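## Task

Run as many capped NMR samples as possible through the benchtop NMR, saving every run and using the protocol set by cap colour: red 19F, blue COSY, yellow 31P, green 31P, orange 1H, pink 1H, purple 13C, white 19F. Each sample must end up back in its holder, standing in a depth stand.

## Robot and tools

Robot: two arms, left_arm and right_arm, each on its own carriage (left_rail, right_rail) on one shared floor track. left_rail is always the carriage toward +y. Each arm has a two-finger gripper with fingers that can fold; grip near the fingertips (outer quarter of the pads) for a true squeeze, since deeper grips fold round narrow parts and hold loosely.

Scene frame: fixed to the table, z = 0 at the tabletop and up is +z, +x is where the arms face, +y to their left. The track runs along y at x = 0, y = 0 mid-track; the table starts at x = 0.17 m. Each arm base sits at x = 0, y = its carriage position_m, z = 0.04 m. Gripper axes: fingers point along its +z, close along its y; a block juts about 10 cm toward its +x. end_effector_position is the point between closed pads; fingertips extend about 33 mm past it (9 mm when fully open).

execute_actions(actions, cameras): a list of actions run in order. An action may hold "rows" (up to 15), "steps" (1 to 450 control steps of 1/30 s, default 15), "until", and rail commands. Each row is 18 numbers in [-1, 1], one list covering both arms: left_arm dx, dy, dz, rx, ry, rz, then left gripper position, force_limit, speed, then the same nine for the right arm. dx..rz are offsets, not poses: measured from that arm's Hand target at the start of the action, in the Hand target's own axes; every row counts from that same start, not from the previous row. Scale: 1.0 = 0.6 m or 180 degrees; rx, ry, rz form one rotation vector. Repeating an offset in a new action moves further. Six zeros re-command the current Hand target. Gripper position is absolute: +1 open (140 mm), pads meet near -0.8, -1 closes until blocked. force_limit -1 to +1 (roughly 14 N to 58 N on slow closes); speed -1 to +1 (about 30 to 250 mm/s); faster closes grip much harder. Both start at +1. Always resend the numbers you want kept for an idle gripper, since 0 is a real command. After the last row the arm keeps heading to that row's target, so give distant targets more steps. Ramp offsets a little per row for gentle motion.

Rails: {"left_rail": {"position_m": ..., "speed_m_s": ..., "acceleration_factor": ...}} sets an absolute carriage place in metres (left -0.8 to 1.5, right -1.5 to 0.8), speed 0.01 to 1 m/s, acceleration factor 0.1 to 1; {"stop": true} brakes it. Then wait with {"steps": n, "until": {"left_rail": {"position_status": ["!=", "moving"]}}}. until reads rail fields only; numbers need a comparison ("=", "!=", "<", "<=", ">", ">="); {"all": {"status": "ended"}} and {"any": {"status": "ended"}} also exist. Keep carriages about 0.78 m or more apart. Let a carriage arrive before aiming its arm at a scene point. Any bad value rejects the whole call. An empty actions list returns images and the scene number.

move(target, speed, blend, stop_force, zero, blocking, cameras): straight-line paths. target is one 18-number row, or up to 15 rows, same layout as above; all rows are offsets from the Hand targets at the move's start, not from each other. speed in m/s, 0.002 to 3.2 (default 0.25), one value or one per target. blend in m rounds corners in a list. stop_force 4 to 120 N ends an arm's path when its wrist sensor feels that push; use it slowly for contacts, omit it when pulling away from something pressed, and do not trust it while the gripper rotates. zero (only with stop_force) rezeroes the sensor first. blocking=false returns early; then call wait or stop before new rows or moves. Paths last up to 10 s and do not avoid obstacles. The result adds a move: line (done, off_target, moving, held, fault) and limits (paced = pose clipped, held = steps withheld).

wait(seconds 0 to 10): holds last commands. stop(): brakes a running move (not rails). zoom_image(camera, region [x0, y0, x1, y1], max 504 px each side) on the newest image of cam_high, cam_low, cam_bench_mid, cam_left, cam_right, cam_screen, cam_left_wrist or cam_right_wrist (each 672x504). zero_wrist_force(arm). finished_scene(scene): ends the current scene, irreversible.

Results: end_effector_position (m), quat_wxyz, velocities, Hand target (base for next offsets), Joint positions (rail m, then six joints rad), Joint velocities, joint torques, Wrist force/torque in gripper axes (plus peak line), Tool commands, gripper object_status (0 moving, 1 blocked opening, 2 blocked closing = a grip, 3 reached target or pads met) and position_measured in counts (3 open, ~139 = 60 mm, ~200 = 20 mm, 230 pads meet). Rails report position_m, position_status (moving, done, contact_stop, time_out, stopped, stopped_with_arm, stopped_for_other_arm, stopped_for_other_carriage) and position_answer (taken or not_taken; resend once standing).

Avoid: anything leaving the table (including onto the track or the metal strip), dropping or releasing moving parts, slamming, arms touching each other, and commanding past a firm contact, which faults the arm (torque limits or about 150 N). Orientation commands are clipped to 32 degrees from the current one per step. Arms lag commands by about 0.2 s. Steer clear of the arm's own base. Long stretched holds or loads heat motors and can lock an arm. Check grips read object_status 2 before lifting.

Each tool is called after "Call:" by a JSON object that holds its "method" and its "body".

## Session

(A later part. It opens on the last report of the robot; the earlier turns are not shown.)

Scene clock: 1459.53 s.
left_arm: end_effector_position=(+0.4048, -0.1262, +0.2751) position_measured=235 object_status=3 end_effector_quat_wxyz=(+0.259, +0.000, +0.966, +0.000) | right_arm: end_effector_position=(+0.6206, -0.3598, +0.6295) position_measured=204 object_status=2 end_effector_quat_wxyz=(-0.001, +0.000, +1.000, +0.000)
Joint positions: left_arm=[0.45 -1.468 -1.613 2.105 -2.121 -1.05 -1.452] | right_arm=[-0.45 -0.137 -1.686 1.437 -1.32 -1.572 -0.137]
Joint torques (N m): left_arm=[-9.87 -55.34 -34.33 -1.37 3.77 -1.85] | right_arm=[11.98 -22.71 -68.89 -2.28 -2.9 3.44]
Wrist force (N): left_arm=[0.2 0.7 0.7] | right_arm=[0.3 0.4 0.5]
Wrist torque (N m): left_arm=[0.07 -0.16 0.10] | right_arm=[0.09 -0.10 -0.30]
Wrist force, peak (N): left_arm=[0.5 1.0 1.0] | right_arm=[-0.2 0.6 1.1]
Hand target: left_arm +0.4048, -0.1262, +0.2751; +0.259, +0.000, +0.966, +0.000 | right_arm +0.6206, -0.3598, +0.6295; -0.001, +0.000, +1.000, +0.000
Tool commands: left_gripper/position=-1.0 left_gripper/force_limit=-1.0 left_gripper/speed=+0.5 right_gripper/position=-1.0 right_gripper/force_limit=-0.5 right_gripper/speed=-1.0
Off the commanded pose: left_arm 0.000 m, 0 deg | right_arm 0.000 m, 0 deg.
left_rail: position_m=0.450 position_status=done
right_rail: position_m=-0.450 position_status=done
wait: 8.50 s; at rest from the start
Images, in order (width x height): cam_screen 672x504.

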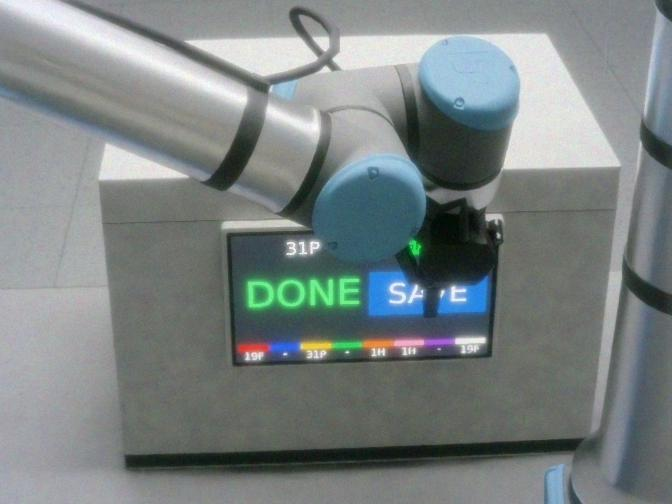

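Call:
{"method": "move", "body": {"target": [[-0.01501,0,0.00867,0,0,0,-1,-1,0.5,0,0,0,0,0,0,-1,-0.5,-1],[0,0,0,0,0,0,-1,-1,0.5,0,0,0,0,0,0,-1,-0.5,-1],[0.04603,0.2837,0.08638,0,0,0,-1,-1,0.5,0,0,0,0,0,0,-1,-0.5,-1],[0.0339,0.2837,0.09338,0,0,0,-1,-1,0.5,0,0,0,0,0,0,-1,-0.5,-1],[0.05992,0.277,-0.00553,0,0,0,-1,-1,0.5,0,0,0,0,0,0,-1,-0.5,-1],[-0.15578,0.2103,-0.35248,0,0.0833,0,-1,-1,0.5,0,0,0,0,0,0,-1,-0.5,-1],[-0.57393,0.1232,-0.10143,0,0.1678,0,-0.4,-0.5,1,0,0,0,0,0,0,-1,-0.5,-1]], "speed": [0.04,0.15,0.45,0.04,0.4,0.65,0.65], "blend": [0,0.004,0.004,0,0.03,0.07,0], "cameras": ["cam_screen"]}}

Scene clock: 1473.67 s.
left_arm: end_effector_position=(+0.6726, -0.0524, +0.5000) position_measured=179 object_status=0 end_effector_quat_wxyz=(-0.002, +0.000, +1.000, +0.000) | right_arm: end_effector_position=(+0.6206, -0.3598, +0.6295) position_measured=204 object_status=2 end_effector_quat_wxyz=(-0.001, +0.000, +1.000, +0.000)
Joint positions: left_arm=[0.45 -0.849 -1.355 1.317 -1.53 -1.573 -0.849] | right_arm=[-0.45 -0.137 -1.686 1.437 -1.32 -1.572 -0.137]
Joint torques (N m): left_arm=[15.4 -60.81 -65.85 -1.42 -2.61 1.75] | right_arm=[12.1 -22.06 -69.23 -1.63 -3.09 3.47]
Wrist force (N): left_arm=[0.8 1.0 -0.6] | right_arm=[0.2 0.1 0.3]
Wrist torque (N m): left_arm=[0.16 -0.20 -0.03] | right_arm=[0.01 -0.06 -0.30]
Wrist force, peak (N): left_arm=[12.8 -6.0 -9.0] | right_arm=[0.3 0.4 1.2]
Hand target: left_arm +0.6726, -0.0524, +0.5000; -0.002, +0.000, +1.000, +0.000 | right_arm +0.6206, -0.3598, +0.6295; -0.001, +0.000, +1.000, +0.000
Off the commanded pose: left_arm 0.000 m, 0 deg | right_arm 0.000 m, 0 deg.
left_rail: position_m=0.450 position_status=done
right_rail: position_m=-0.450 position_status=done
move: done
Images, in order (width x height): cam_screen 672x504.

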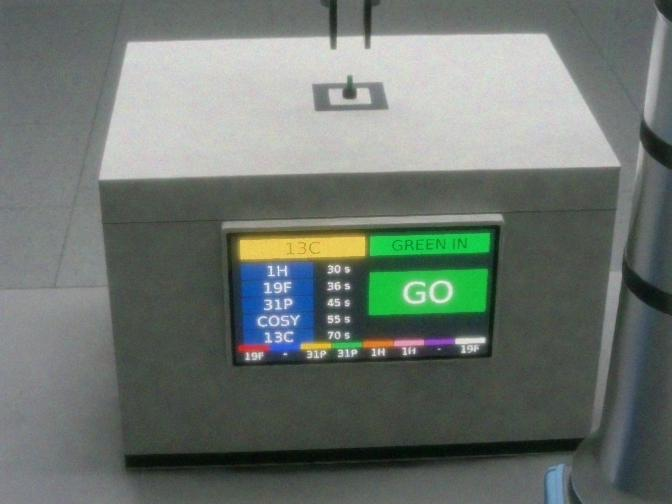

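Call:
{"method": "move", "body": {"target": [[-0.0004,0,0.1037,0,0,0,-0.4,-0.5,1,0,0,0,0,0,0,-1,-0.5,-1],[-0.0004,0,0.1037,0,0,0,-1,-0.5,-1,0,0,0,0,0,0,-1,-0.5,-1],[0.0009,0,-0.225,0,0,0,-1,-0.5,-1,0,0,0,0,0,0,-1,-0.5,-1],[0.1219,0.5373,-0.2167,0,-0.0013,0,-1,-0.5,-1,-0.0167,0.1997,0,0,0,0,-1,-0.5,-1],[0.121,0.999,0.0833,0,-0.0013,0,-1,-0.5,-1,-0.086,0.5135,0.0292,0,0.0033,0,-1,-0.5,-1],[0.121,0.999,0.0833,0,-0.0013,0,-1,-0.5,-1,-0.086,0.5135,0.0467,0,0.0033,0,-1,-0.5,-1]], "speed": [0.3,0.3,0.45,0.7,0.7,0.1], "blend": [0,0,0.05,0.09,0,0], "cameras": ["cam_left_wrist","cam_right_wrist"]}}

Call:
{"method": "zoom_image", "body": {"camera": "cam_right_wrist", "region": [310, 150, 370, 220]}}

Scene clock: 1497.47 s.
left_arm: end_effector_position=(+0.5998, +0.5470, +0.4504) position_measured=204 object_status=2 end_effector_quat_wxyz=(+0.000, +0.000, +1.000, +0.000) | right_arm: end_effector_position=(+0.6722, -0.0517, +0.6014) position_measured=204 object_status=2 end_effector_quat_wxyz=(-0.006, +0.000, +1.000, +0.000)
Joint positions: left_arm=[0.45 -0.131 -1.749 1.806 -1.628 -1.57 -0.131] | right_arm=[-0.45 0.309 -1.43 1.226 -1.354 -1.568 0.309]
Joint torques (N m): left_arm=[15.87 -25.16 -41.13 -8.85 -2.08 2.06] | right_arm=[13.6 -68.04 -40.09 -7.64 -2.62 3.55]
Wrist force (N): left_arm=[0.8 1.4 -0.7] | right_arm=[0.1 0.0 0.5]
Wrist torque (N m): left_arm=[0.28 -0.18 -0.07] | right_arm=[0.00 -0.05 -0.28]
Wrist force, peak (N): left_arm=[0.9 1.1 -5.6] | right_arm=[-0.1 3.0 0.6]
Hand target: left_arm +0.5998, +0.5470, +0.4504; +0.000, +0.000, +1.000, +0.000 | right_arm +0.6722, -0.0517, +0.6012; -0.006, +0.000, +1.000, +0.000
Off the commanded pose: left_arm 0.000 m, 0 deg | right_arm 0.000 m, 0 deg.
left_rail: position_m=0.450 position_status=done
right_rail: position_m=-0.450 position_status=done
move: done
Images, in order (width x height): cam_left_wrist 672x504, cam_right_wrist 672x504.

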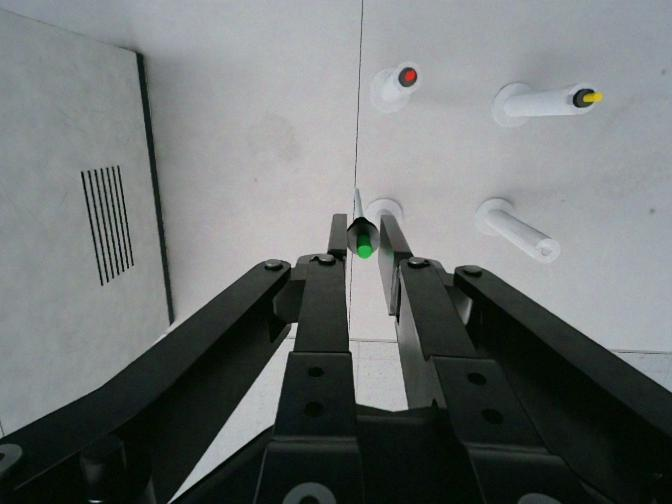

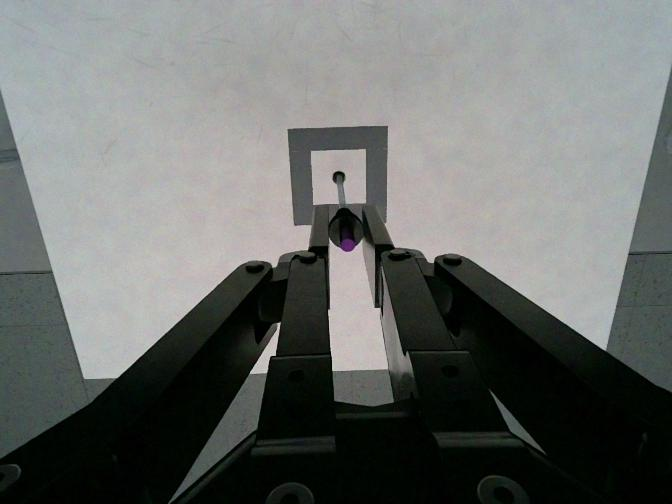

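Scaled by 7.200 from the camera's 672x504 image, which has a finer 960x720 frame.

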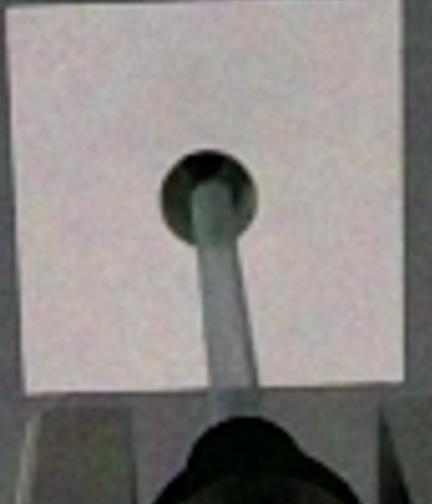

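Call:
{"method": "move", "body": {"target": [[-0.1303,0.377,0.0423,0,0,0,-1,-0.5,-1,-0.0005,0,0.0437,0,0,0,-1,-0.5,-1],[-0.1303,0.377,0.2507,0,0,0,-1,-0.5,-1,-0.00206,0,0.1687,0,0,0,-1,-0.5,-1],[-0.1303,0.377,0.359,0,0,0,-1,-0.5,-1,-0.00297,0,0.2437,0,0,0,-1,-0.5,-1],[-0.1303,0.377,0.3935,0,0,0,-1,-0.5,-1,-0.00348,0,0.2853,0,0,0,-1,-0.5,-1]], "speed": [0.25,0.18,0.12,0.045], "stop_force": 6, "cameras": ["cam_screen","cam_left_wrist","cam_right_wrist","cam_left"]}}

Scene clock: 1514.83 s.
left_arm: end_effector_position=(+0.6780, +0.7733, +0.2175) position_measured=204 object_status=2 end_effector_quat_wxyz=(+0.000, +0.000, +1.000, +0.000) | right_arm: end_effector_position=(+0.6721, -0.0518, +0.4356) position_measured=204 object_status=2 end_effector_quat_wxyz=(-0.006, +0.000, +1.000, +0.000)
Joint positions: left_arm=[0.45 0.211 -1.399 1.883 -2.056 -1.571 0.211] | right_arm=[-0.45 0.309 -1.446 1.535 -1.648 -1.568 0.309]
Joint torques (N m): left_arm=[10.22 -79.19 -60.21 -1.47 1.82 1.64] | right_arm=[3.35 -66.38 -71.04 -1.51 -1.43 -2.28]
Wrist force (N): left_arm=[1.4 1.0 -1.5] | right_arm=[0.5 0.4 0.4]
Wrist torque (N m): left_arm=[0.22 -0.30 -0.05] | right_arm=[0.09 -0.15 -0.28]
Wrist force, peak (N): left_arm=[2.5 0.5 -14.1] | right_arm=[0.6 0.0 -9.6]
Hand target: left_arm +0.6781, +0.7733, +0.2175; +0.000, +0.000, +1.000, +0.000 (not the last commanded pose) | right_arm +0.6721, -0.0518, +0.4356; -0.006, +0.000, +1.000, +0.000 (not the last commanded pose)
Off the commanded pose: left_arm 0.003 m, 0 deg | right_arm 0.006 m, 0 deg.
left_rail: position_m=0.450 position_status=done
right_rail: position_m=-0.450 position_status=done
move: contact (left_arm, right_arm); path passed 3 of 4 targets
Images, in order (width x height): cam_left 672x504, cam_screen 672x504, cam_left_wrist 672x504, cam_right_wrist 672x504.

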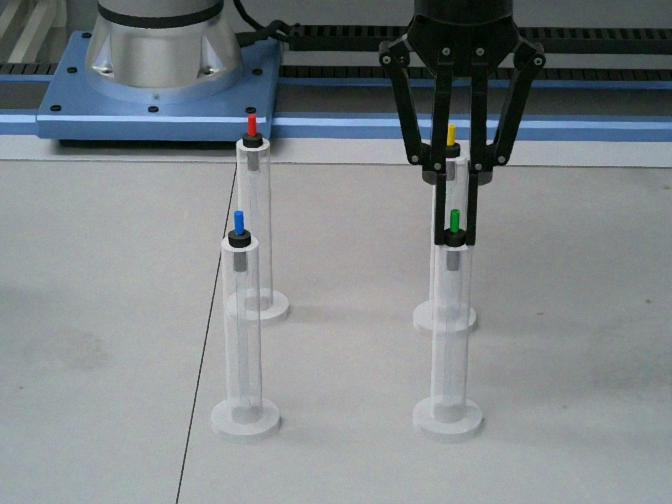

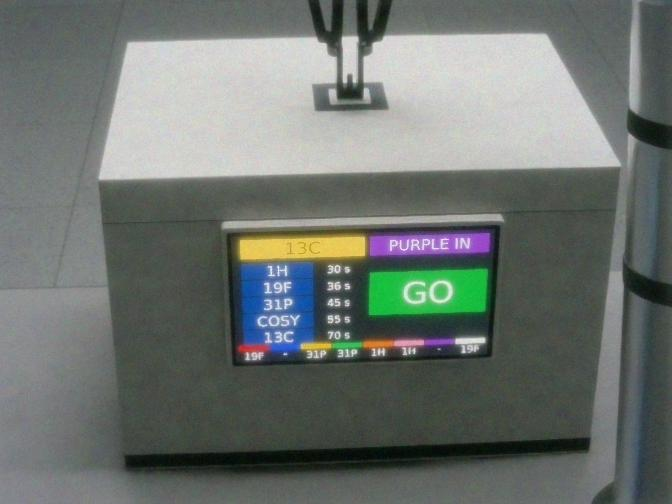

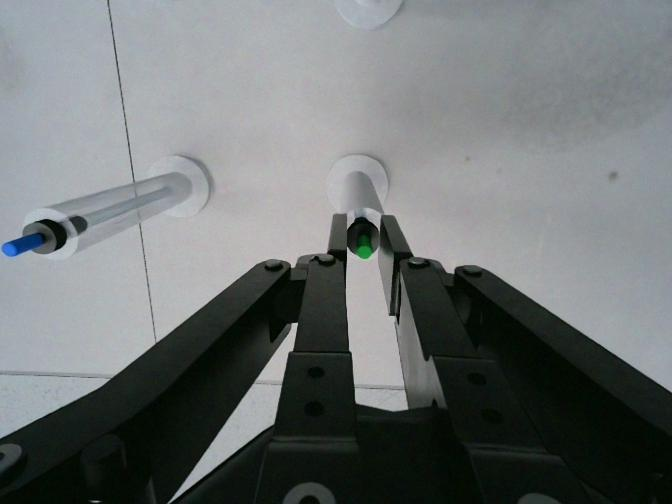

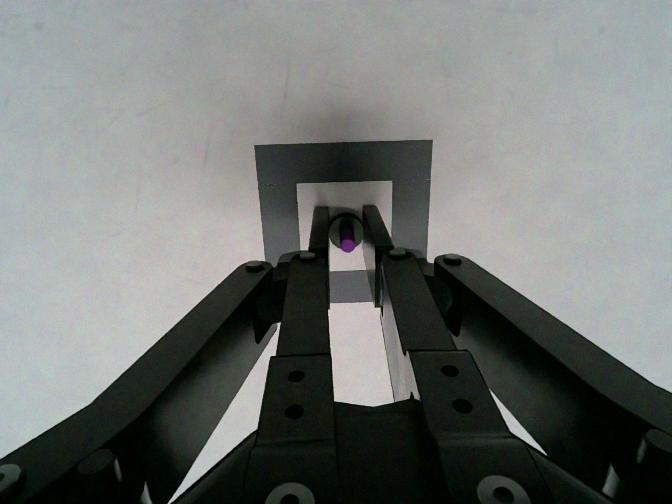

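Call:
{"method": "move", "body": {"target": [[0,0,0,0,0,0,-0.35,-0.5,1,0,0,0,0,0,0,-0.35,-0.5,1],[0,0,-0.1375,0,0,0,-0.35,-0.5,1,0.0019,0,-0.157,0,0,0,-0.35,-0.5,1],[-0.0098,-0.2905,-0.1375,0,0,0,-0.35,-0.5,1,0.3433,-0.0825,-0.1698,0,-0.0872,0,-1,-1,0.5]], "speed": [0.3,0.3,0.6], "blend": [0,0.03,0], "cameras": ["cam_screen","cam_left_wrist"]}}

Call:
{"method": "zoom_image", "body": {"camera": "cam_left_wrist", "region": [300, 130, 420, 270]}}

Scene clock: 1539.27 s.
left_arm: end_effector_position=(+0.6839, +0.5990, +0.2999) position_measured=173 object_status=3 end_effector_quat_wxyz=(+0.000, +0.000, +1.000, +0.000) | right_arm: end_effector_position=(+0.4674, -0.1012, +0.5401) position_measured=235 object_status=3 end_effector_quat_wxyz=(+0.130, +0.000, +0.991, +0.000)
Joint positions: left_arm=[0.45 -0.037 -1.538 1.882 -1.915 -1.57 -0.037] | right_arm=[-0.45 0.399 -1.906 1.834 -1.741 -1.672 0.387]
Joint torques (N m): left_arm=[-11.06 -67.76 -37.89 -1.42 2.29 -1.6] | right_arm=[13.7 -33.46 -40.92 -8.1 -3.58 3.01]
Wrist force (N): left_arm=[0.6 0.9 -0.6] | right_arm=[0.0 0.6 0.5]
Wrist torque (N m): left_arm=[0.19 -0.20 0.19] | right_arm=[0.09 -0.01 -0.40]
Wrist force, peak (N): left_arm=[2.3 3.3 -2.6] | right_arm=[4.0 -0.9 -0.4]
Hand target: left_arm +0.6839, +0.5990, +0.2999; +0.000, +0.000, +1.000, +0.000 | right_arm +0.4674, -0.1012, +0.5401; +0.130, +0.000, +0.991, +0.000
Off the commanded pose: left_arm 0.000 m, 0 deg | right_arm 0.000 m, 0 deg.
left_rail: position_m=0.450 position_status=done
right_rail: position_m=-0.450 position_status=done
move: done
Images, in order (width x height): cam_screen 672x504, cam_left_wrist 672x504.

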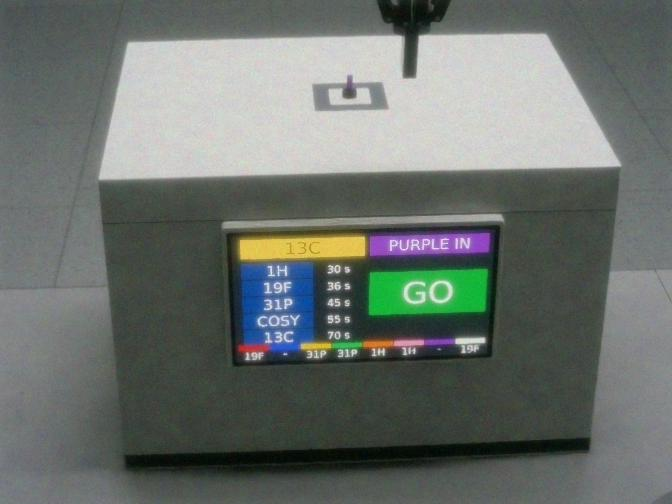

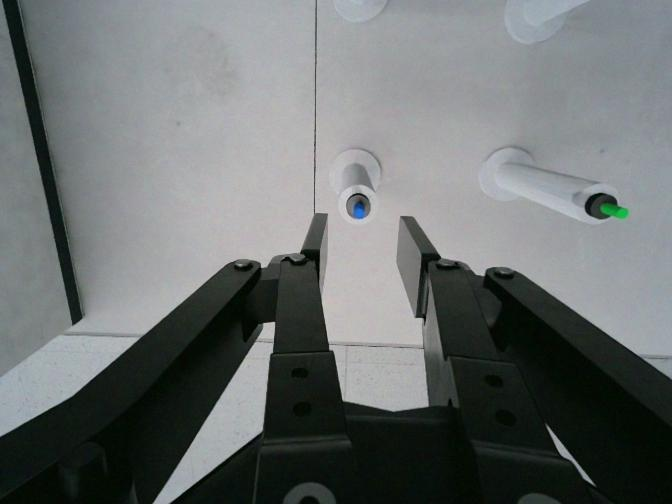

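Scaled by 3.600 from the camera's 672x504 image, which has a finer 960x720 frame.

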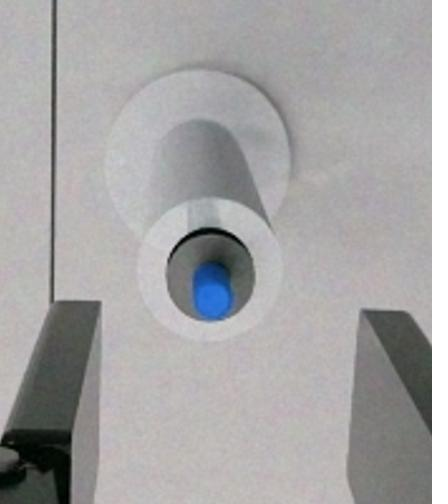

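Call:
{"method": "move", "body": {"target": [[-0.0003,-0.0017,0.0998,0,0,0,-0.35,-0.5,1,0.3007,-0.0418,0.0921,0,-0.0835,0,-1,-1,0.5],[-0.0003,-0.0017,0.1415,0,0,0,-0.35,-0.5,1,0.21577,-0.0418,0.3996,0,-0.0835,0,-1,-1,0.5],[-0.0003,-0.0017,0.1415,0,0,0,-1,-0.5,-1,0.19983,-0.0418,0.40387,0,-0.0835,0,-1,-1,0.5],[-0.0003,-0.0017,0.1248,0,0,0,-1,-0.5,-1,0.21577,-0.0418,0.3996,0,-0.0835,0,-1,-1,0.5],[-0.0003,-0.0017,-0.2335,0,0,0,-1,-0.5,-1,0.21577,-0.0418,0.3996,0,-0.0835,0,-1,-1,0.5],[0.1065,-0.4483,-0.5502,0,0,0,-1,-0.5,-1,0.21577,-0.0418,0.3996,0,-0.0835,0,-1,-1,0.5]], "speed": [0.6,0.4,0.04,0.1,0.45,0.65], "blend": [0.05,0,0,0,0.06,0], "cameras": ["cam_screen","cam_left_wrist"]}}

Call:
{"method": "zoom_image", "body": {"camera": "cam_left_wrist", "region": [330, 160, 390, 230]}}

Scene clock: 1570.87 s.
left_arm: end_effector_position=(+0.6199, +0.3300, +0.6299) position_measured=204 object_status=2 end_effector_quat_wxyz=(+0.000, +0.000, +1.000, +0.000) | right_arm: end_effector_position=(+0.4043, -0.1265, +0.2750) position_measured=235 object_status=3 end_effector_quat_wxyz=(+0.259, +0.000, +0.966, +0.000)
Joint positions: left_arm=[0.45 -0.471 -1.68 1.432 -1.322 -1.57 -0.471] | right_arm=[-0.45 0.494 -2.001 2.477 -2.517 -1.811 0.436]
Joint torques (N m): left_arm=[-10.25 -32.32 -65.94 -1.68 2.1 -1.53] | right_arm=[14.52 -18.18 -37.05 -2.61 -3.58 3.79]
Wrist force (N): left_arm=[0.9 0.9 -0.9] | right_arm=[0.2 -0.5 -0.2]
Wrist torque (N m): left_arm=[0.21 -0.25 0.24] | right_arm=[-0.20 -0.04 -0.52]
Wrist force, peak (N): left_arm=[0.9 1.1 -4.7] | right_arm=[21.3 -4.0 -24.9]
Hand target: left_arm +0.6199, +0.3299, +0.6299; +0.000, +0.000, +1.000, +0.000 | right_arm +0.4043, -0.1265, +0.2750; +0.259, +0.000, +0.966, +0.000
Off the commanded pose: left_arm 0.000 m, 0 deg | right_arm 0.000 m, 0 deg.
left_rail: position_m=0.450 position_status=done
right_rail: position_m=-0.450 position_status=done
move: done
Images, in order (width x height): cam_screen 672x504, cam_left_wrist 672x504.

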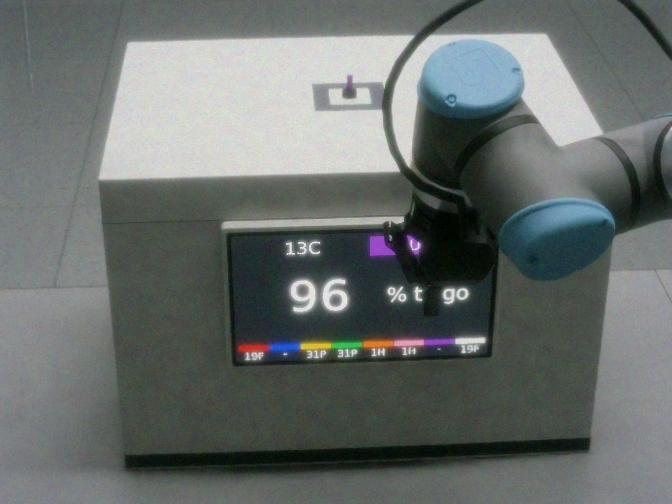

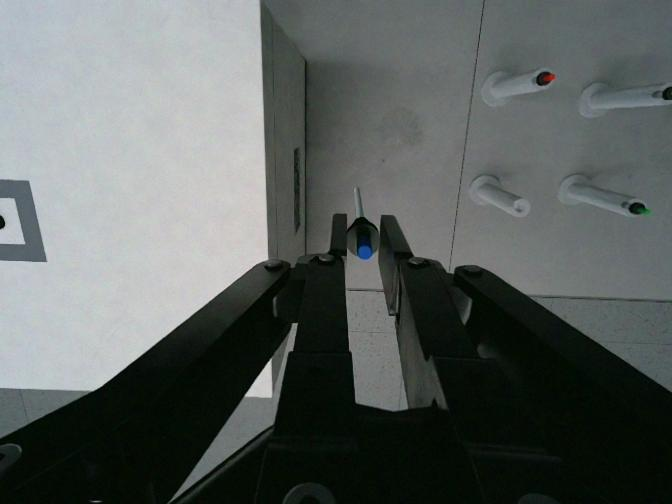

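Scaled by 7.200 from the camera's 672x504 image, which has a finer 960x720 frame.

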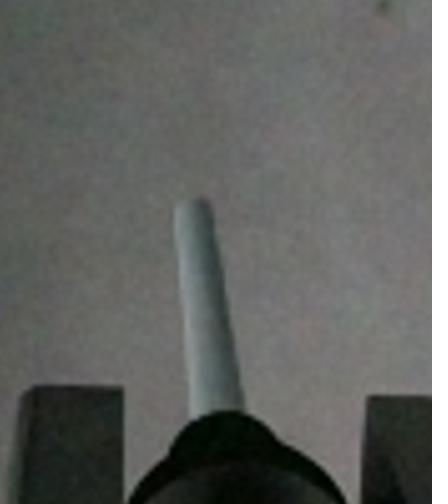

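Call:
{"method": "wait", "body": {"seconds": 10, "cameras": []}}

Call:
{"method": "wait", "body": {"seconds": 10, "cameras": []}}

Call:
{"method": "wait", "body": {"seconds": 10, "cameras": ["cam_screen"]}}

Scene clock: 1598.20 s.
left_arm: end_effector_position=(+0.6199, +0.3299, +0.6299) position_measured=204 object_status=2 end_effector_quat_wxyz=(+0.000, +0.000, +1.000, +0.000) | right_arm: end_effector_position=(+0.4043, -0.1265, +0.2750) position_measured=235 object_status=3 end_effector_quat_wxyz=(+0.259, +0.000, +0.966, +0.000)
Joint positions: left_arm=[0.45 -0.471 -1.68 1.431 -1.322 -1.57 -0.471] | right_arm=[-0.45 0.494 -2.001 2.477 -2.517 -1.811 0.436]
Joint torques (N m): left_arm=[-9.19 -28.67 -65 -1.74 2.2 -1.59] | right_arm=[11.56 -18.26 -36.36 -2.41 -3.82 3.08]
Wrist force (N): left_arm=[0.9 1.0 -1.0] | right_arm=[-0.4 -0.4 0.0]
Wrist torque (N m): left_arm=[0.21 -0.25 0.24] | right_arm=[-0.18 0.07 -0.52]
Wrist force, peak (N): left_arm=[1.4 1.7 -0.8] | right_arm=[-0.8 -0.7 0.2]
Hand target: left_arm +0.6199, +0.3299, +0.6299; +0.000, +0.000, +1.000, +0.000 | right_arm +0.4043, -0.1265, +0.2750; +0.259, +0.000, +0.966, +0.000
Tool commands: left_gripper/position=-1.0 left_gripper/force_limit=-0.5 left_gripper/speed=-1.0 right_gripper/position=-1.0 right_gripper/force_limit=-1.0 right_gripper/speed=+0.5
Off the commanded pose: left_arm 0.000 m, 0 deg | right_arm 0.000 m, 0 deg.
left_rail: position_m=0.450 position_status=done
right_rail: position_m=-0.450 position_status=done
wait: 10.00 s; at rest from the start
No camera images: "cameras" was empty.

Scene clock: 1608.20 s.
left_arm: end_effector_position=(+0.6199, +0.3299, +0.6299) position_measured=204 object_status=2 end_effector_quat_wxyz=(+0.000, +0.000, +1.000, +0.000) | right_arm: end_effector_position=(+0.4043, -0.1265, +0.2750) position_measured=235 object_status=3 end_effector_quat_wxyz=(+0.259, +0.000, +0.966, +0.000)
Joint positions: left_arm=[0.45 -0.471 -1.68 1.431 -1.322 -1.57 -0.471] | right_arm=[-0.45 0.494 -2.001 2.477 -2.517 -1.811 0.436]
Joint torques (N m): left_arm=[-6.61 -31.85 -64.42 -1.84 2.03 -2.23] | right_arm=[12.37 -19.47 -37.48 -2.99 -3.79 2.98]
Wrist force (N): left_arm=[0.8 1.2 -1.2] | right_arm=[-0.8 0.0 0.0]
Wrist torque (N m): left_arm=[0.28 -0.24 0.24] | right_arm=[-0.09 0.18 -0.51]
Wrist force, peak (N): left_arm=[1.5 1.7 -0.7] | right_arm=[-0.9 0.1 -0.4]
Hand target: left_arm +0.6199, +0.3299, +0.6299; +0.000, +0.000, +1.000, +0.000 | right_arm +0.4043, -0.1265, +0.2750; +0.259, +0.000, +0.966, +0.000
Tool commands: left_gripper/position=-1.0 left_gripper/force_limit=-0.5 left_gripper/speed=-1.0 right_gripper/position=-1.0 right_gripper/force_limit=-1.0 right_gripper/speed=+0.5
Off the commanded pose: left_arm 0.000 m, 0 deg | right_arm 0.000 m, 0 deg.
left_rail: position_m=0.450 position_status=done
right_rail: position_m=-0.450 position_status=done
wait: 10.00 s
No camera images: "cameras" was empty.

Scene clock: 1618.20 s.
left_arm: end_effector_position=(+0.6199, +0.3299, +0.6299) position_measured=204 object_status=2 end_effector_quat_wxyz=(+0.000, +0.000, +1.000, +0.000) | right_arm: end_effector_position=(+0.4043, -0.1265, +0.2750) position_measured=235 object_status=3 end_effector_quat_wxyz=(+0.259, +0.000, +0.966, +0.000)
Joint positions: left_arm=[0.45 -0.471 -1.68 1.431 -1.322 -1.57 -0.471] | right_arm=[-0.45 0.494 -2.001 2.477 -2.517 -1.811 0.436]
Joint torques (N m): left_arm=[-6.03 -29.92 -62.26 -1.87 2.39 -1.74] | right_arm=[11.41 -20.74 -35.69 -2.83 -4.01 2.6]
Wrist force (N): left_arm=[1.1 1.0 -0.7] | right_arm=[0.0 0.1 0.1]
Wrist torque (N m): left_arm=[0.21 -0.30 0.24] | right_arm=[-0.07 0.00 -0.52]
Wrist force, peak (N): left_arm=[1.2 1.8 -1.2] | right_arm=[-0.9 -0.4 0.3]
Hand target: left_arm +0.6199, +0.3299, +0.6299; +0.000, +0.000, +1.000, +0.000 | right_arm +0.4043, -0.1265, +0.2750; +0.259, +0.000, +0.966, +0.000
Tool commands: left_gripper/position=-1.0 left_gripper/force_limit=-0.5 left_gripper/speed=-1.0 right_gripper/position=-1.0 right_gripper/force_limit=-1.0 right_gripper/speed=+0.5
Off the commanded pose: left_arm 0.000 m, 0 deg | right_arm 0.000 m, 0 deg.
left_rail: position_m=0.450 position_status=done
right_rail: position_m=-0.450 position_status=done
wait: 10.00 s
Images, in order (width x height): cam_screen 672x504.

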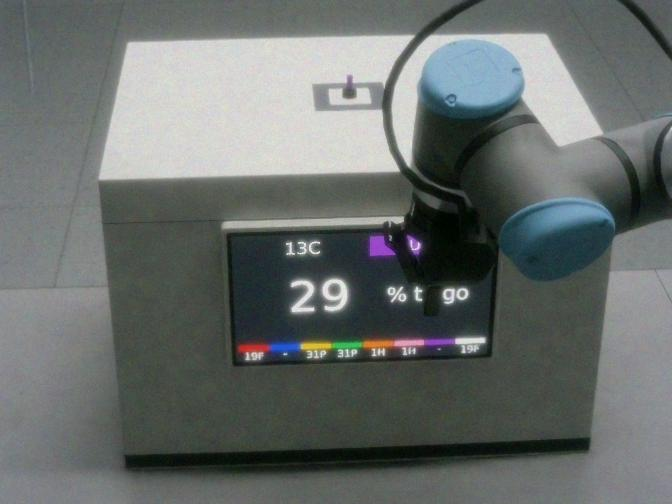

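Call:
{"method": "wait", "body": {"seconds": 10, "cameras": []}}

Call:
{"method": "wait", "body": {"seconds": 8.5, "cameras": ["cam_screen"]}}

Scene clock: 1636.07 s.
left_arm: end_effector_position=(+0.6199, +0.3299, +0.6299) position_measured=204 object_status=2 end_effector_quat_wxyz=(+0.000, +0.000, +1.000, +0.000) | right_arm: end_effector_position=(+0.4043, -0.1265, +0.2750) position_measured=235 object_status=3 end_effector_quat_wxyz=(+0.259, +0.000, +0.966, +0.000)
Joint positions: left_arm=[0.45 -0.471 -1.68 1.431 -1.322 -1.57 -0.471] | right_arm=[-0.45 0.494 -2.001 2.477 -2.517 -1.811 0.436]
Joint torques (N m): left_arm=[-8.78 -30.91 -62.8 -2.13 1.61 -1.73] | right_arm=[13.48 -19.73 -37.08 -2.62 -3.86 2.47]
Wrist force (N): left_arm=[1.2 0.6 -1.4] | right_arm=[-0.2 -0.3 0.3]
Wrist torque (N m): left_arm=[0.13 -0.32 0.24] | right_arm=[-0.16 0.04 -0.52]
Wrist force, peak (N): left_arm=[1.1 1.9 -1.0] | right_arm=[-0.6 -0.1 0.7]
Hand target: left_arm +0.6199, +0.3299, +0.6299; +0.000, +0.000, +1.000, +0.000 | right_arm +0.4043, -0.1265, +0.2750; +0.259, +0.000, +0.966, +0.000
Tool commands: left_gripper/position=-1.0 left_gripper/force_limit=-0.5 left_gripper/speed=-1.0 right_gripper/position=-1.0 right_gripper/force_limit=-1.0 right_gripper/speed=+0.5
Off the commanded pose: left_arm 0.000 m, 0 deg | right_arm 0.000 m, 0 deg.
left_rail: position_m=0.450 position_status=done
right_rail: position_m=-0.450 position_status=done
wait: 10.00 s; at rest from the start
No camera images: "cameras" was empty.

Scene clock: 1644.57 s.
left_arm: end_effector_position=(+0.6199, +0.3299, +0.6299) position_measured=204 object_status=2 end_effector_quat_wxyz=(+0.000, +0.000, +1.000, +0.000) | right_arm: end_effector_position=(+0.4043, -0.1265, +0.2750) position_measured=235 object_status=3 end_effector_quat_wxyz=(+0.259, +0.000, +0.966, +0.000)
Joint positions: left_arm=[0.45 -0.471 -1.68 1.431 -1.322 -1.57 -0.471] | right_arm=[-0.45 0.494 -2.001 2.477 -2.517 -1.811 0.436]
Joint torques (N m): left_arm=[-6.95 -31.46 -61.83 -2.02 2.15 -1.67] | right_arm=[11 -18.68 -36.64 -3.12 -3.64 2.55]
Wrist force (N): left_arm=[0.9 1.3 -0.7] | right_arm=[0.1 0.1 -0.3]
Wrist torque (N m): left_arm=[0.28 -0.26 0.24] | right_arm=[-0.07 -0.03 -0.52]
Wrist force, peak (N): left_arm=[1.1 1.6 -1.4] | right_arm=[-0.9 -0.4 -0.1]
Hand target: left_arm +0.6199, +0.3299, +0.6299; +0.000, +0.000, +1.000, +0.000 | right_arm +0.4043, -0.1265, +0.2750; +0.259, +0.000, +0.966, +0.000
Tool commands: left_gripper/position=-1.0 left_gripper/force_limit=-0.5 left_gripper/speed=-1.0 right_gripper/position=-1.0 right_gripper/force_limit=-1.0 right_gripper/speed=+0.5
Off the commanded pose: left_arm 0.000 m, 0 deg | right_arm 0.000 m, 0 deg.
left_rail: position_m=0.450 position_status=done
right_rail: position_m=-0.450 position_status=done
wait: 8.50 s
Images, in order (width x height): cam_screen 672x504.

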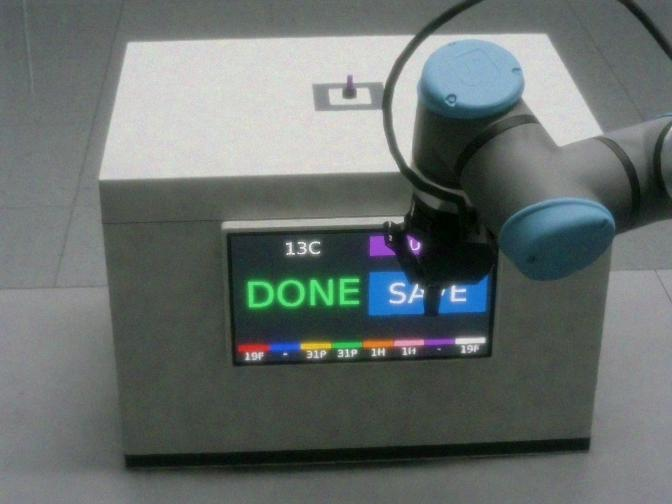

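Call:
{"method": "move", "body": {"target": [[0,0,0,0,0,0,-1,-0.5,-1,-0.01443,0,0.00833,0,0,0,-1,-1,0.5],[0,0,0,0,0,0,-1,-0.5,-1,0,0,0,0,0,0,-1,-1,0.5],[0,0,0,0,0,0,-1,-0.5,-1,0.0298,0.2842,0.05727,0,0,0,-1,-1,0.5],[0,0,0,0,0,0,-1,-0.5,-1,0.0181,0.2842,0.06402,0,0,0,-1,-1,0.5],[0,0,0,0,0,0,-1,-0.5,-1,0.04245,0.2775,-0.03413,0,0,0,-1,-1,0.5],[0,0,0,0,0,0,-1,-0.5,-1,-0.1566,0.2108,-0.35222,0,0.0833,0,-1,-1,0.5],[0,0,0,0,0,0,-1,-0.5,-1,-0.57417,0.1245,-0.1015,0,0.1703,0,-0.4,-0.5,1]], "speed": [0.04,0.15,0.45,0.04,0.4,0.65,0.65], "blend": [0,0.004,0.004,0,0.03,0.07,0], "cameras": ["cam_screen"]}}

Scene clock: 1668.03 s.
left_arm: end_effector_position=(+0.6199, +0.3299, +0.6299) position_measured=204 object_status=2 end_effector_quat_wxyz=(+0.000, +0.000, +1.000, +0.000) | right_arm: end_effector_position=(+0.6722, -0.0516, +0.5000) position_measured=179 object_status=0 end_effector_quat_wxyz=(-0.006, +0.000, +1.000, +0.000)
Joint positions: left_arm=[0.45 -0.471 -1.68 1.431 -1.322 -1.57 -0.471] | right_arm=[-0.45 0.309 -1.45 1.427 -1.537 -1.568 0.309]
Joint torques (N m): left_arm=[-8.54 -31.32 -65.57 -1.34 1.93 -1.74] | right_arm=[-11.52 -39.97 -71.74 -1.91 3.75 -3.57]
Wrist force (N): left_arm=[0.8 1.2 -0.9] | right_arm=[0.6 0.5 0.5]
Wrist torque (N m): left_arm=[0.27 -0.25 0.24] | right_arm=[0.08 -0.17 0.08]
Wrist force, peak (N): left_arm=[1.4 1.6 -1.1] | right_arm=[12.1 -5.3 -11.9]
Hand target: left_arm +0.6199, +0.3299, +0.6299; +0.000, +0.000, +1.000, +0.000 | right_arm +0.6722, -0.0516, +0.5000; -0.006, +0.000, +1.000, +0.000
Off the commanded pose: left_arm 0.000 m, 0 deg | right_arm 0.000 m, 0 deg.
left_rail: position_m=0.450 position_status=done
right_rail: position_m=-0.450 position_status=done
move: done
Images, in order (width x height): cam_screen 672x504.

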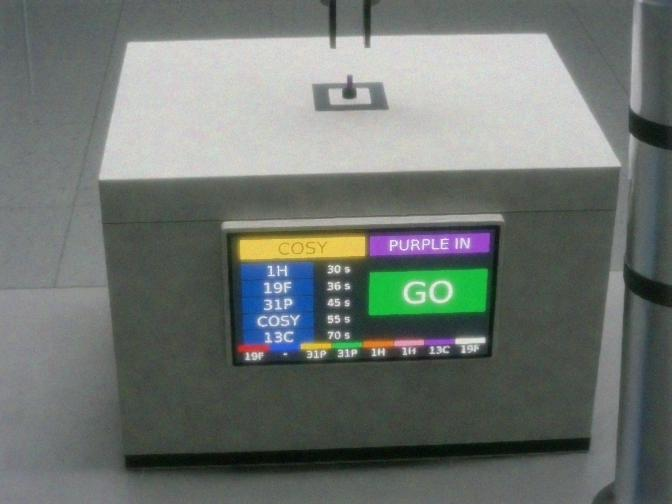

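Call:
{"method": "move", "body": {"target": [[0,0,0,0,0,0,-1,-0.5,-1,-0.0013,0,0.1057,0,0,0,-0.4,-0.5,1],[0,0,0,0,0,0,-1,-0.5,-1,-0.0013,0,0.1057,0,0,0,-1,-0.5,-1],[0,0,0,0,0,0,-1,-0.5,-1,0.0027,0,-0.225,0,0,0,-1,-0.5,-1],[-0.0167,-0.1998,0,0,0,0,-1,-0.5,-1,0.1063,-0.5307,-0.2154,0,-0.0033,0,-1,-0.5,-1],[-0.088,-0.6372,0.0298,0,0.0019,0,-1,-0.5,-1,0.1193,-0.9973,0.0848,0,-0.0033,0,-1,-0.5,-1],[-0.088,-0.6372,0.0482,0,0.0019,0,-1,-0.5,-1,0.1193,-0.9973,0.0848,0,-0.0033,0,-1,-0.5,-1]], "speed": [0.3,0.3,0.45,0.7,0.7,0.1], "blend": [0,0,0.05,0.09,0,0], "cameras": ["cam_left_wrist","cam_right_wrist"]}}

Call:
{"method": "zoom_image", "body": {"camera": "cam_left_wrist", "region": [330, 150, 390, 220]}}

Scene clock: 1694.80 s.
left_arm: end_effector_position=(+0.6728, -0.0524, +0.6010) position_measured=204 object_status=2 end_effector_quat_wxyz=(-0.003, +0.000, +1.000, +0.000) | right_arm: end_effector_position=(+0.6000, -0.6501, +0.4503) position_measured=204 object_status=2 end_effector_quat_wxyz=(+0.000, +0.000, +1.000, +0.000)
Joint positions: left_arm=[0.45 -0.849 -1.331 1.108 -1.344 -1.575 -0.849] | right_arm=[-0.45 -0.6 -1.705 1.77 -1.635 -1.572 -0.6]
Joint torques (N m): left_arm=[-12.31 -88.6 -40.16 -8.37 -2.4 -1.78] | right_arm=[-9.14 -22.63 -40.06 -7.7 3.9 -3.57]
Wrist force (N): left_arm=[1.0 0.5 -0.8] | right_arm=[0.5 -0.1 0.5]
Wrist torque (N m): left_arm=[0.04 -0.24 0.20] | right_arm=[-0.03 -0.14 0.09]
Wrist force, peak (N): left_arm=[2.2 3.0 -1.2] | right_arm=[0.7 -3.6 2.8]
Hand target: left_arm +0.6727, -0.0524, +0.6009; -0.003, +0.000, +1.000, +0.000 | right_arm +0.6000, -0.6501, +0.4503; +0.000, +0.000, +1.000, +0.000
Off the commanded pose: left_arm 0.000 m, 0 deg | right_arm 0.000 m, 0 deg.
left_rail: position_m=0.450 position_status=done
right_rail: position_m=-0.450 position_status=done
move: done
Images, in order (width x height): cam_left_wrist 672x504, cam_right_wrist 672x504.

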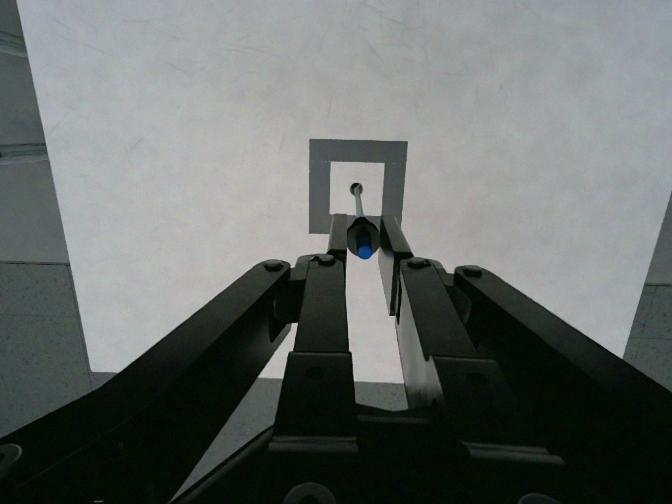

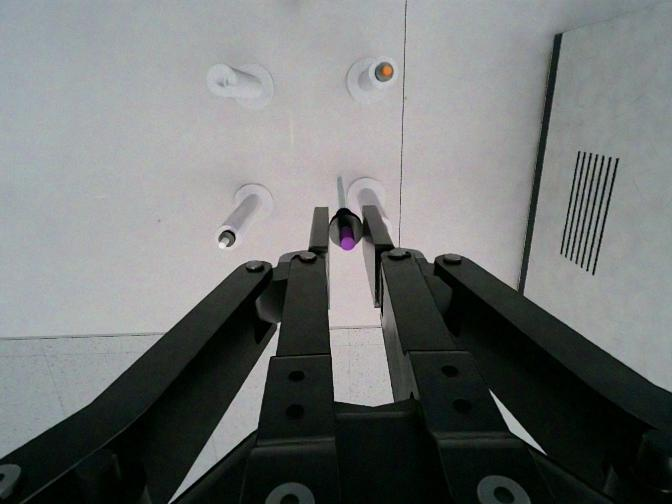

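Scaled by 7.200 from the camera's 672x504 image, which has a finer 960x720 frame.

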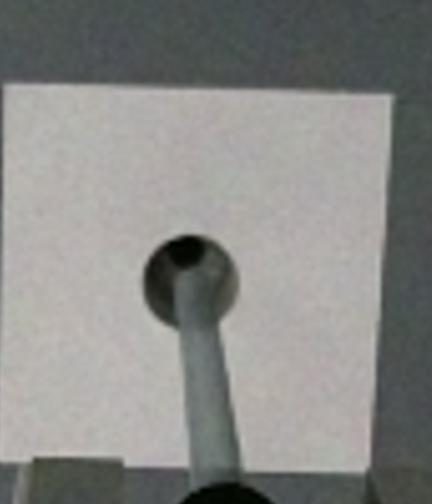

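Call:
{"method": "move", "body": {"target": [[-0.0003,0.0001,0.0432,0,0,0,-1,-0.5,-1,0.1465,-0.1918,0.0505,0,0,0,-1,-0.5,-1],[-0.001,0.0001,0.1682,0,0,0,-1,-0.5,-1,0.1465,-0.1918,0.2505,0,0,0,-1,-0.5,-1],[-0.0015,0.0001,0.2432,0,0,0,-1,-0.5,-1,0.1465,-0.1918,0.3588,0,0,0,-1,-0.5,-1],[-0.0017,0.0001,0.2848,0,0,0,-1,-0.5,-1,0.1465,-0.1918,0.3933,0,0,0,-1,-0.5,-1]], "speed": [0.22,0.17,0.12,0.04], "stop_force": 6, "cameras": ["cam_screen","cam_left_wrist","cam_right_wrist","cam_right"]}}

Scene clock: 1710.73 s.
left_arm: end_effector_position=(+0.6728, -0.0523, +0.4357) position_measured=204 object_status=2 end_effector_quat_wxyz=(-0.003, +0.000, +1.000, +0.000) | right_arm: end_effector_position=(+0.5119, -0.7653, +0.2161) position_measured=204 object_status=2 end_effector_quat_wxyz=(+0.000, +0.000, +1.000, +0.000)
Joint positions: left_arm=[0.45 -0.849 -1.352 1.425 -1.64 -1.575 -0.849] | right_arm=[-0.45 -0.845 -1.645 2.147 -2.073 -1.572 -0.845]
Joint torques (N m): left_arm=[12.23 -85.41 -66.02 -1.37 -1 1.54] | right_arm=[5.28 -47.8 -65.26 -2.71 2.91 -0.62]
Wrist force (N): left_arm=[1.1 0.8 -1.9] | right_arm=[0.1 0.8 0.6]
Wrist torque (N m): left_arm=[0.12 -0.26 0.18] | right_arm=[0.17 -0.03 0.07]
Wrist force, peak (N): left_arm=[8.2 8.2 -32.2] | right_arm=[0.6 2.1 -10.4]
Hand target: left_arm +0.6728, -0.0523, +0.4357; -0.003, +0.000, +1.000, +0.000 (not the last commanded pose) | right_arm +0.5119, -0.7653, +0.2161; +0.000, +0.000, +1.000, +0.000 (not the last commanded pose)
Off the commanded pose: left_arm 0.006 m, 0 deg | right_arm 0.002 m, 0 deg.
left_rail: position_m=0.450 position_status=done
right_rail: position_m=-0.450 position_status=done
move: contact (left_arm, right_arm); path passed 3 of 4 targets
Images, in order (width x height): cam_right 672x504, cam_screen 672x504, cam_left_wrist 672x504, cam_right_wrist 672x504.

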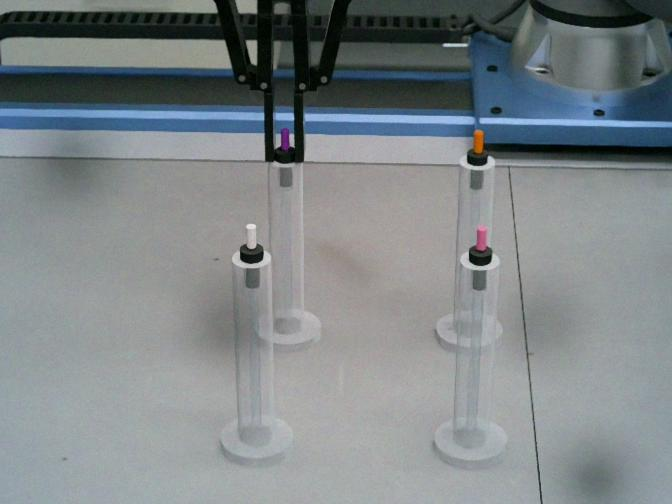

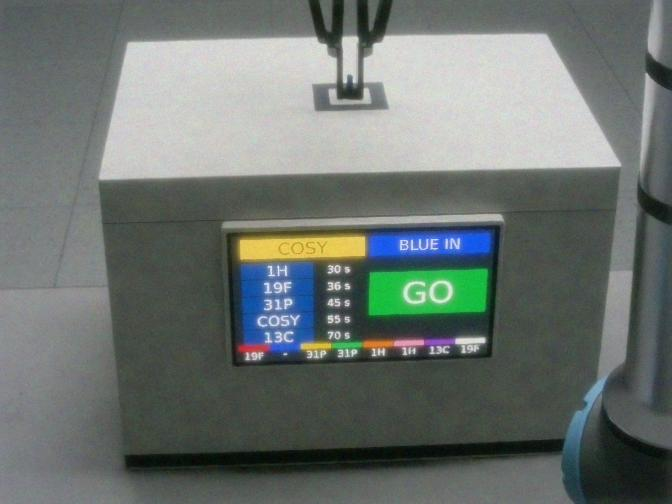

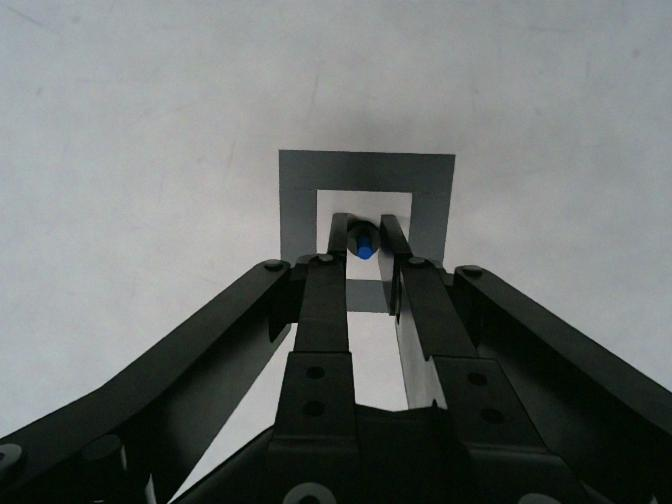

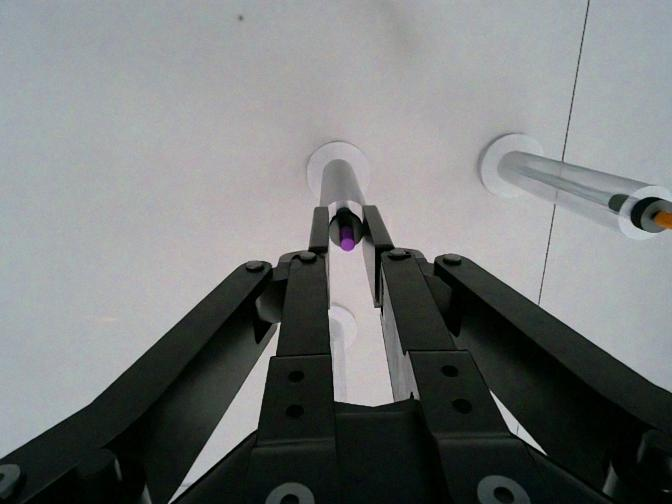

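Call:
{"method": "move", "body": {"target": [[0,0,0,0,0,0,-0.35,-0.5,1,0,0,0,0,0,0,-0.35,-0.5,1],[0.0009,0,-0.157,0,0,0,-0.35,-0.5,1,0,0,-0.173,0,0,0,-0.35,-0.5,1],[0.3434,-0.0817,-0.1718,0,-0.0853,0,-1,-1,0.5,0,0,-0.173,0,0,0,-0.35,-0.5,1],[0.609,-0.1233,-0.0035,0,-0.1686,0,-1,-1,0.5,0,0,-0.173,0,0,0,-0.35,-0.5,1],[0.4447,-0.1233,0.2705,0,-0.1686,0,-1,-1,0.5,0,0,-0.173,0,0,0,-0.35,-0.5,1],[0.4279,-0.1233,0.2704,0,-0.1686,0,-1,-1,0.5,0,0,-0.173,0,0,0,-0.35,-0.5,1],[0.4447,-0.1233,0.2705,0,-0.1686,0,-1,-1,0.5,0,0,-0.173,0,0,0,-0.35,-0.5,1]], "speed": [0.3,0.3,0.6,0.6,0.4,0.04,0.1], "blend": [0,0.03,0,0.05,0,0,0], "cameras": ["cam_screen","cam_right"]}}

Scene clock: 1736.23 s.
left_arm: end_effector_position=(+0.4052, -0.1262, +0.2749) position_measured=235 object_status=3 end_effector_quat_wxyz=(+0.259, +0.000, +0.966, +0.000) | right_arm: end_effector_position=(+0.5120, -0.7652, +0.3199) position_measured=173 object_status=3 end_effector_quat_wxyz=(+0.000, +0.000, +1.000, +0.000)
Joint positions: left_arm=[0.45 -1.468 -1.613 2.105 -2.122 -1.05 -1.452] | right_arm=[-0.45 -0.845 -1.72 2.015 -1.866 -1.572 -0.845]
Joint torques (N m): left_arm=[-10.71 -57.49 -36.19 -1.01 3.74 -1.71] | right_arm=[-9.73 -44.24 -69.51 -1.62 0.61 -3.67]
Wrist force (N): left_arm=[0.2 1.2 -0.6] | right_arm=[0.5 0.2 0.5]
Wrist torque (N m): left_arm=[0.19 -0.16 0.09] | right_arm=[0.03 -0.12 -0.03]
Wrist force, peak (N): left_arm=[6.4 3.5 -7.3] | right_arm=[0.0 0.5 2.7]
Hand target: left_arm +0.4050, -0.1262, +0.2749; +0.259, +0.000, +0.966, +0.000 | right_arm +0.5120, -0.7652, +0.3199; +0.000, +0.000, +1.000, +0.000
Off the commanded pose: left_arm 0.000 m, 0 deg | right_arm 0.000 m, 0 deg.
left_rail: position_m=0.450 position_status=done
right_rail: position_m=-0.450 position_status=done
move: done
Images, in order (width x height): cam_right 672x504, cam_screen 672x504.

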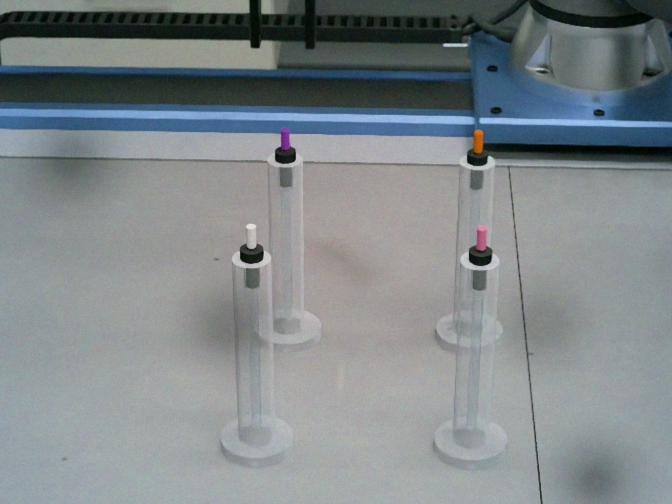

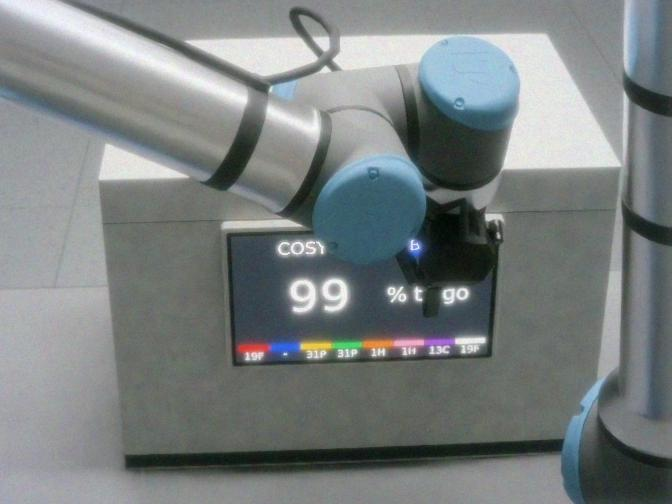

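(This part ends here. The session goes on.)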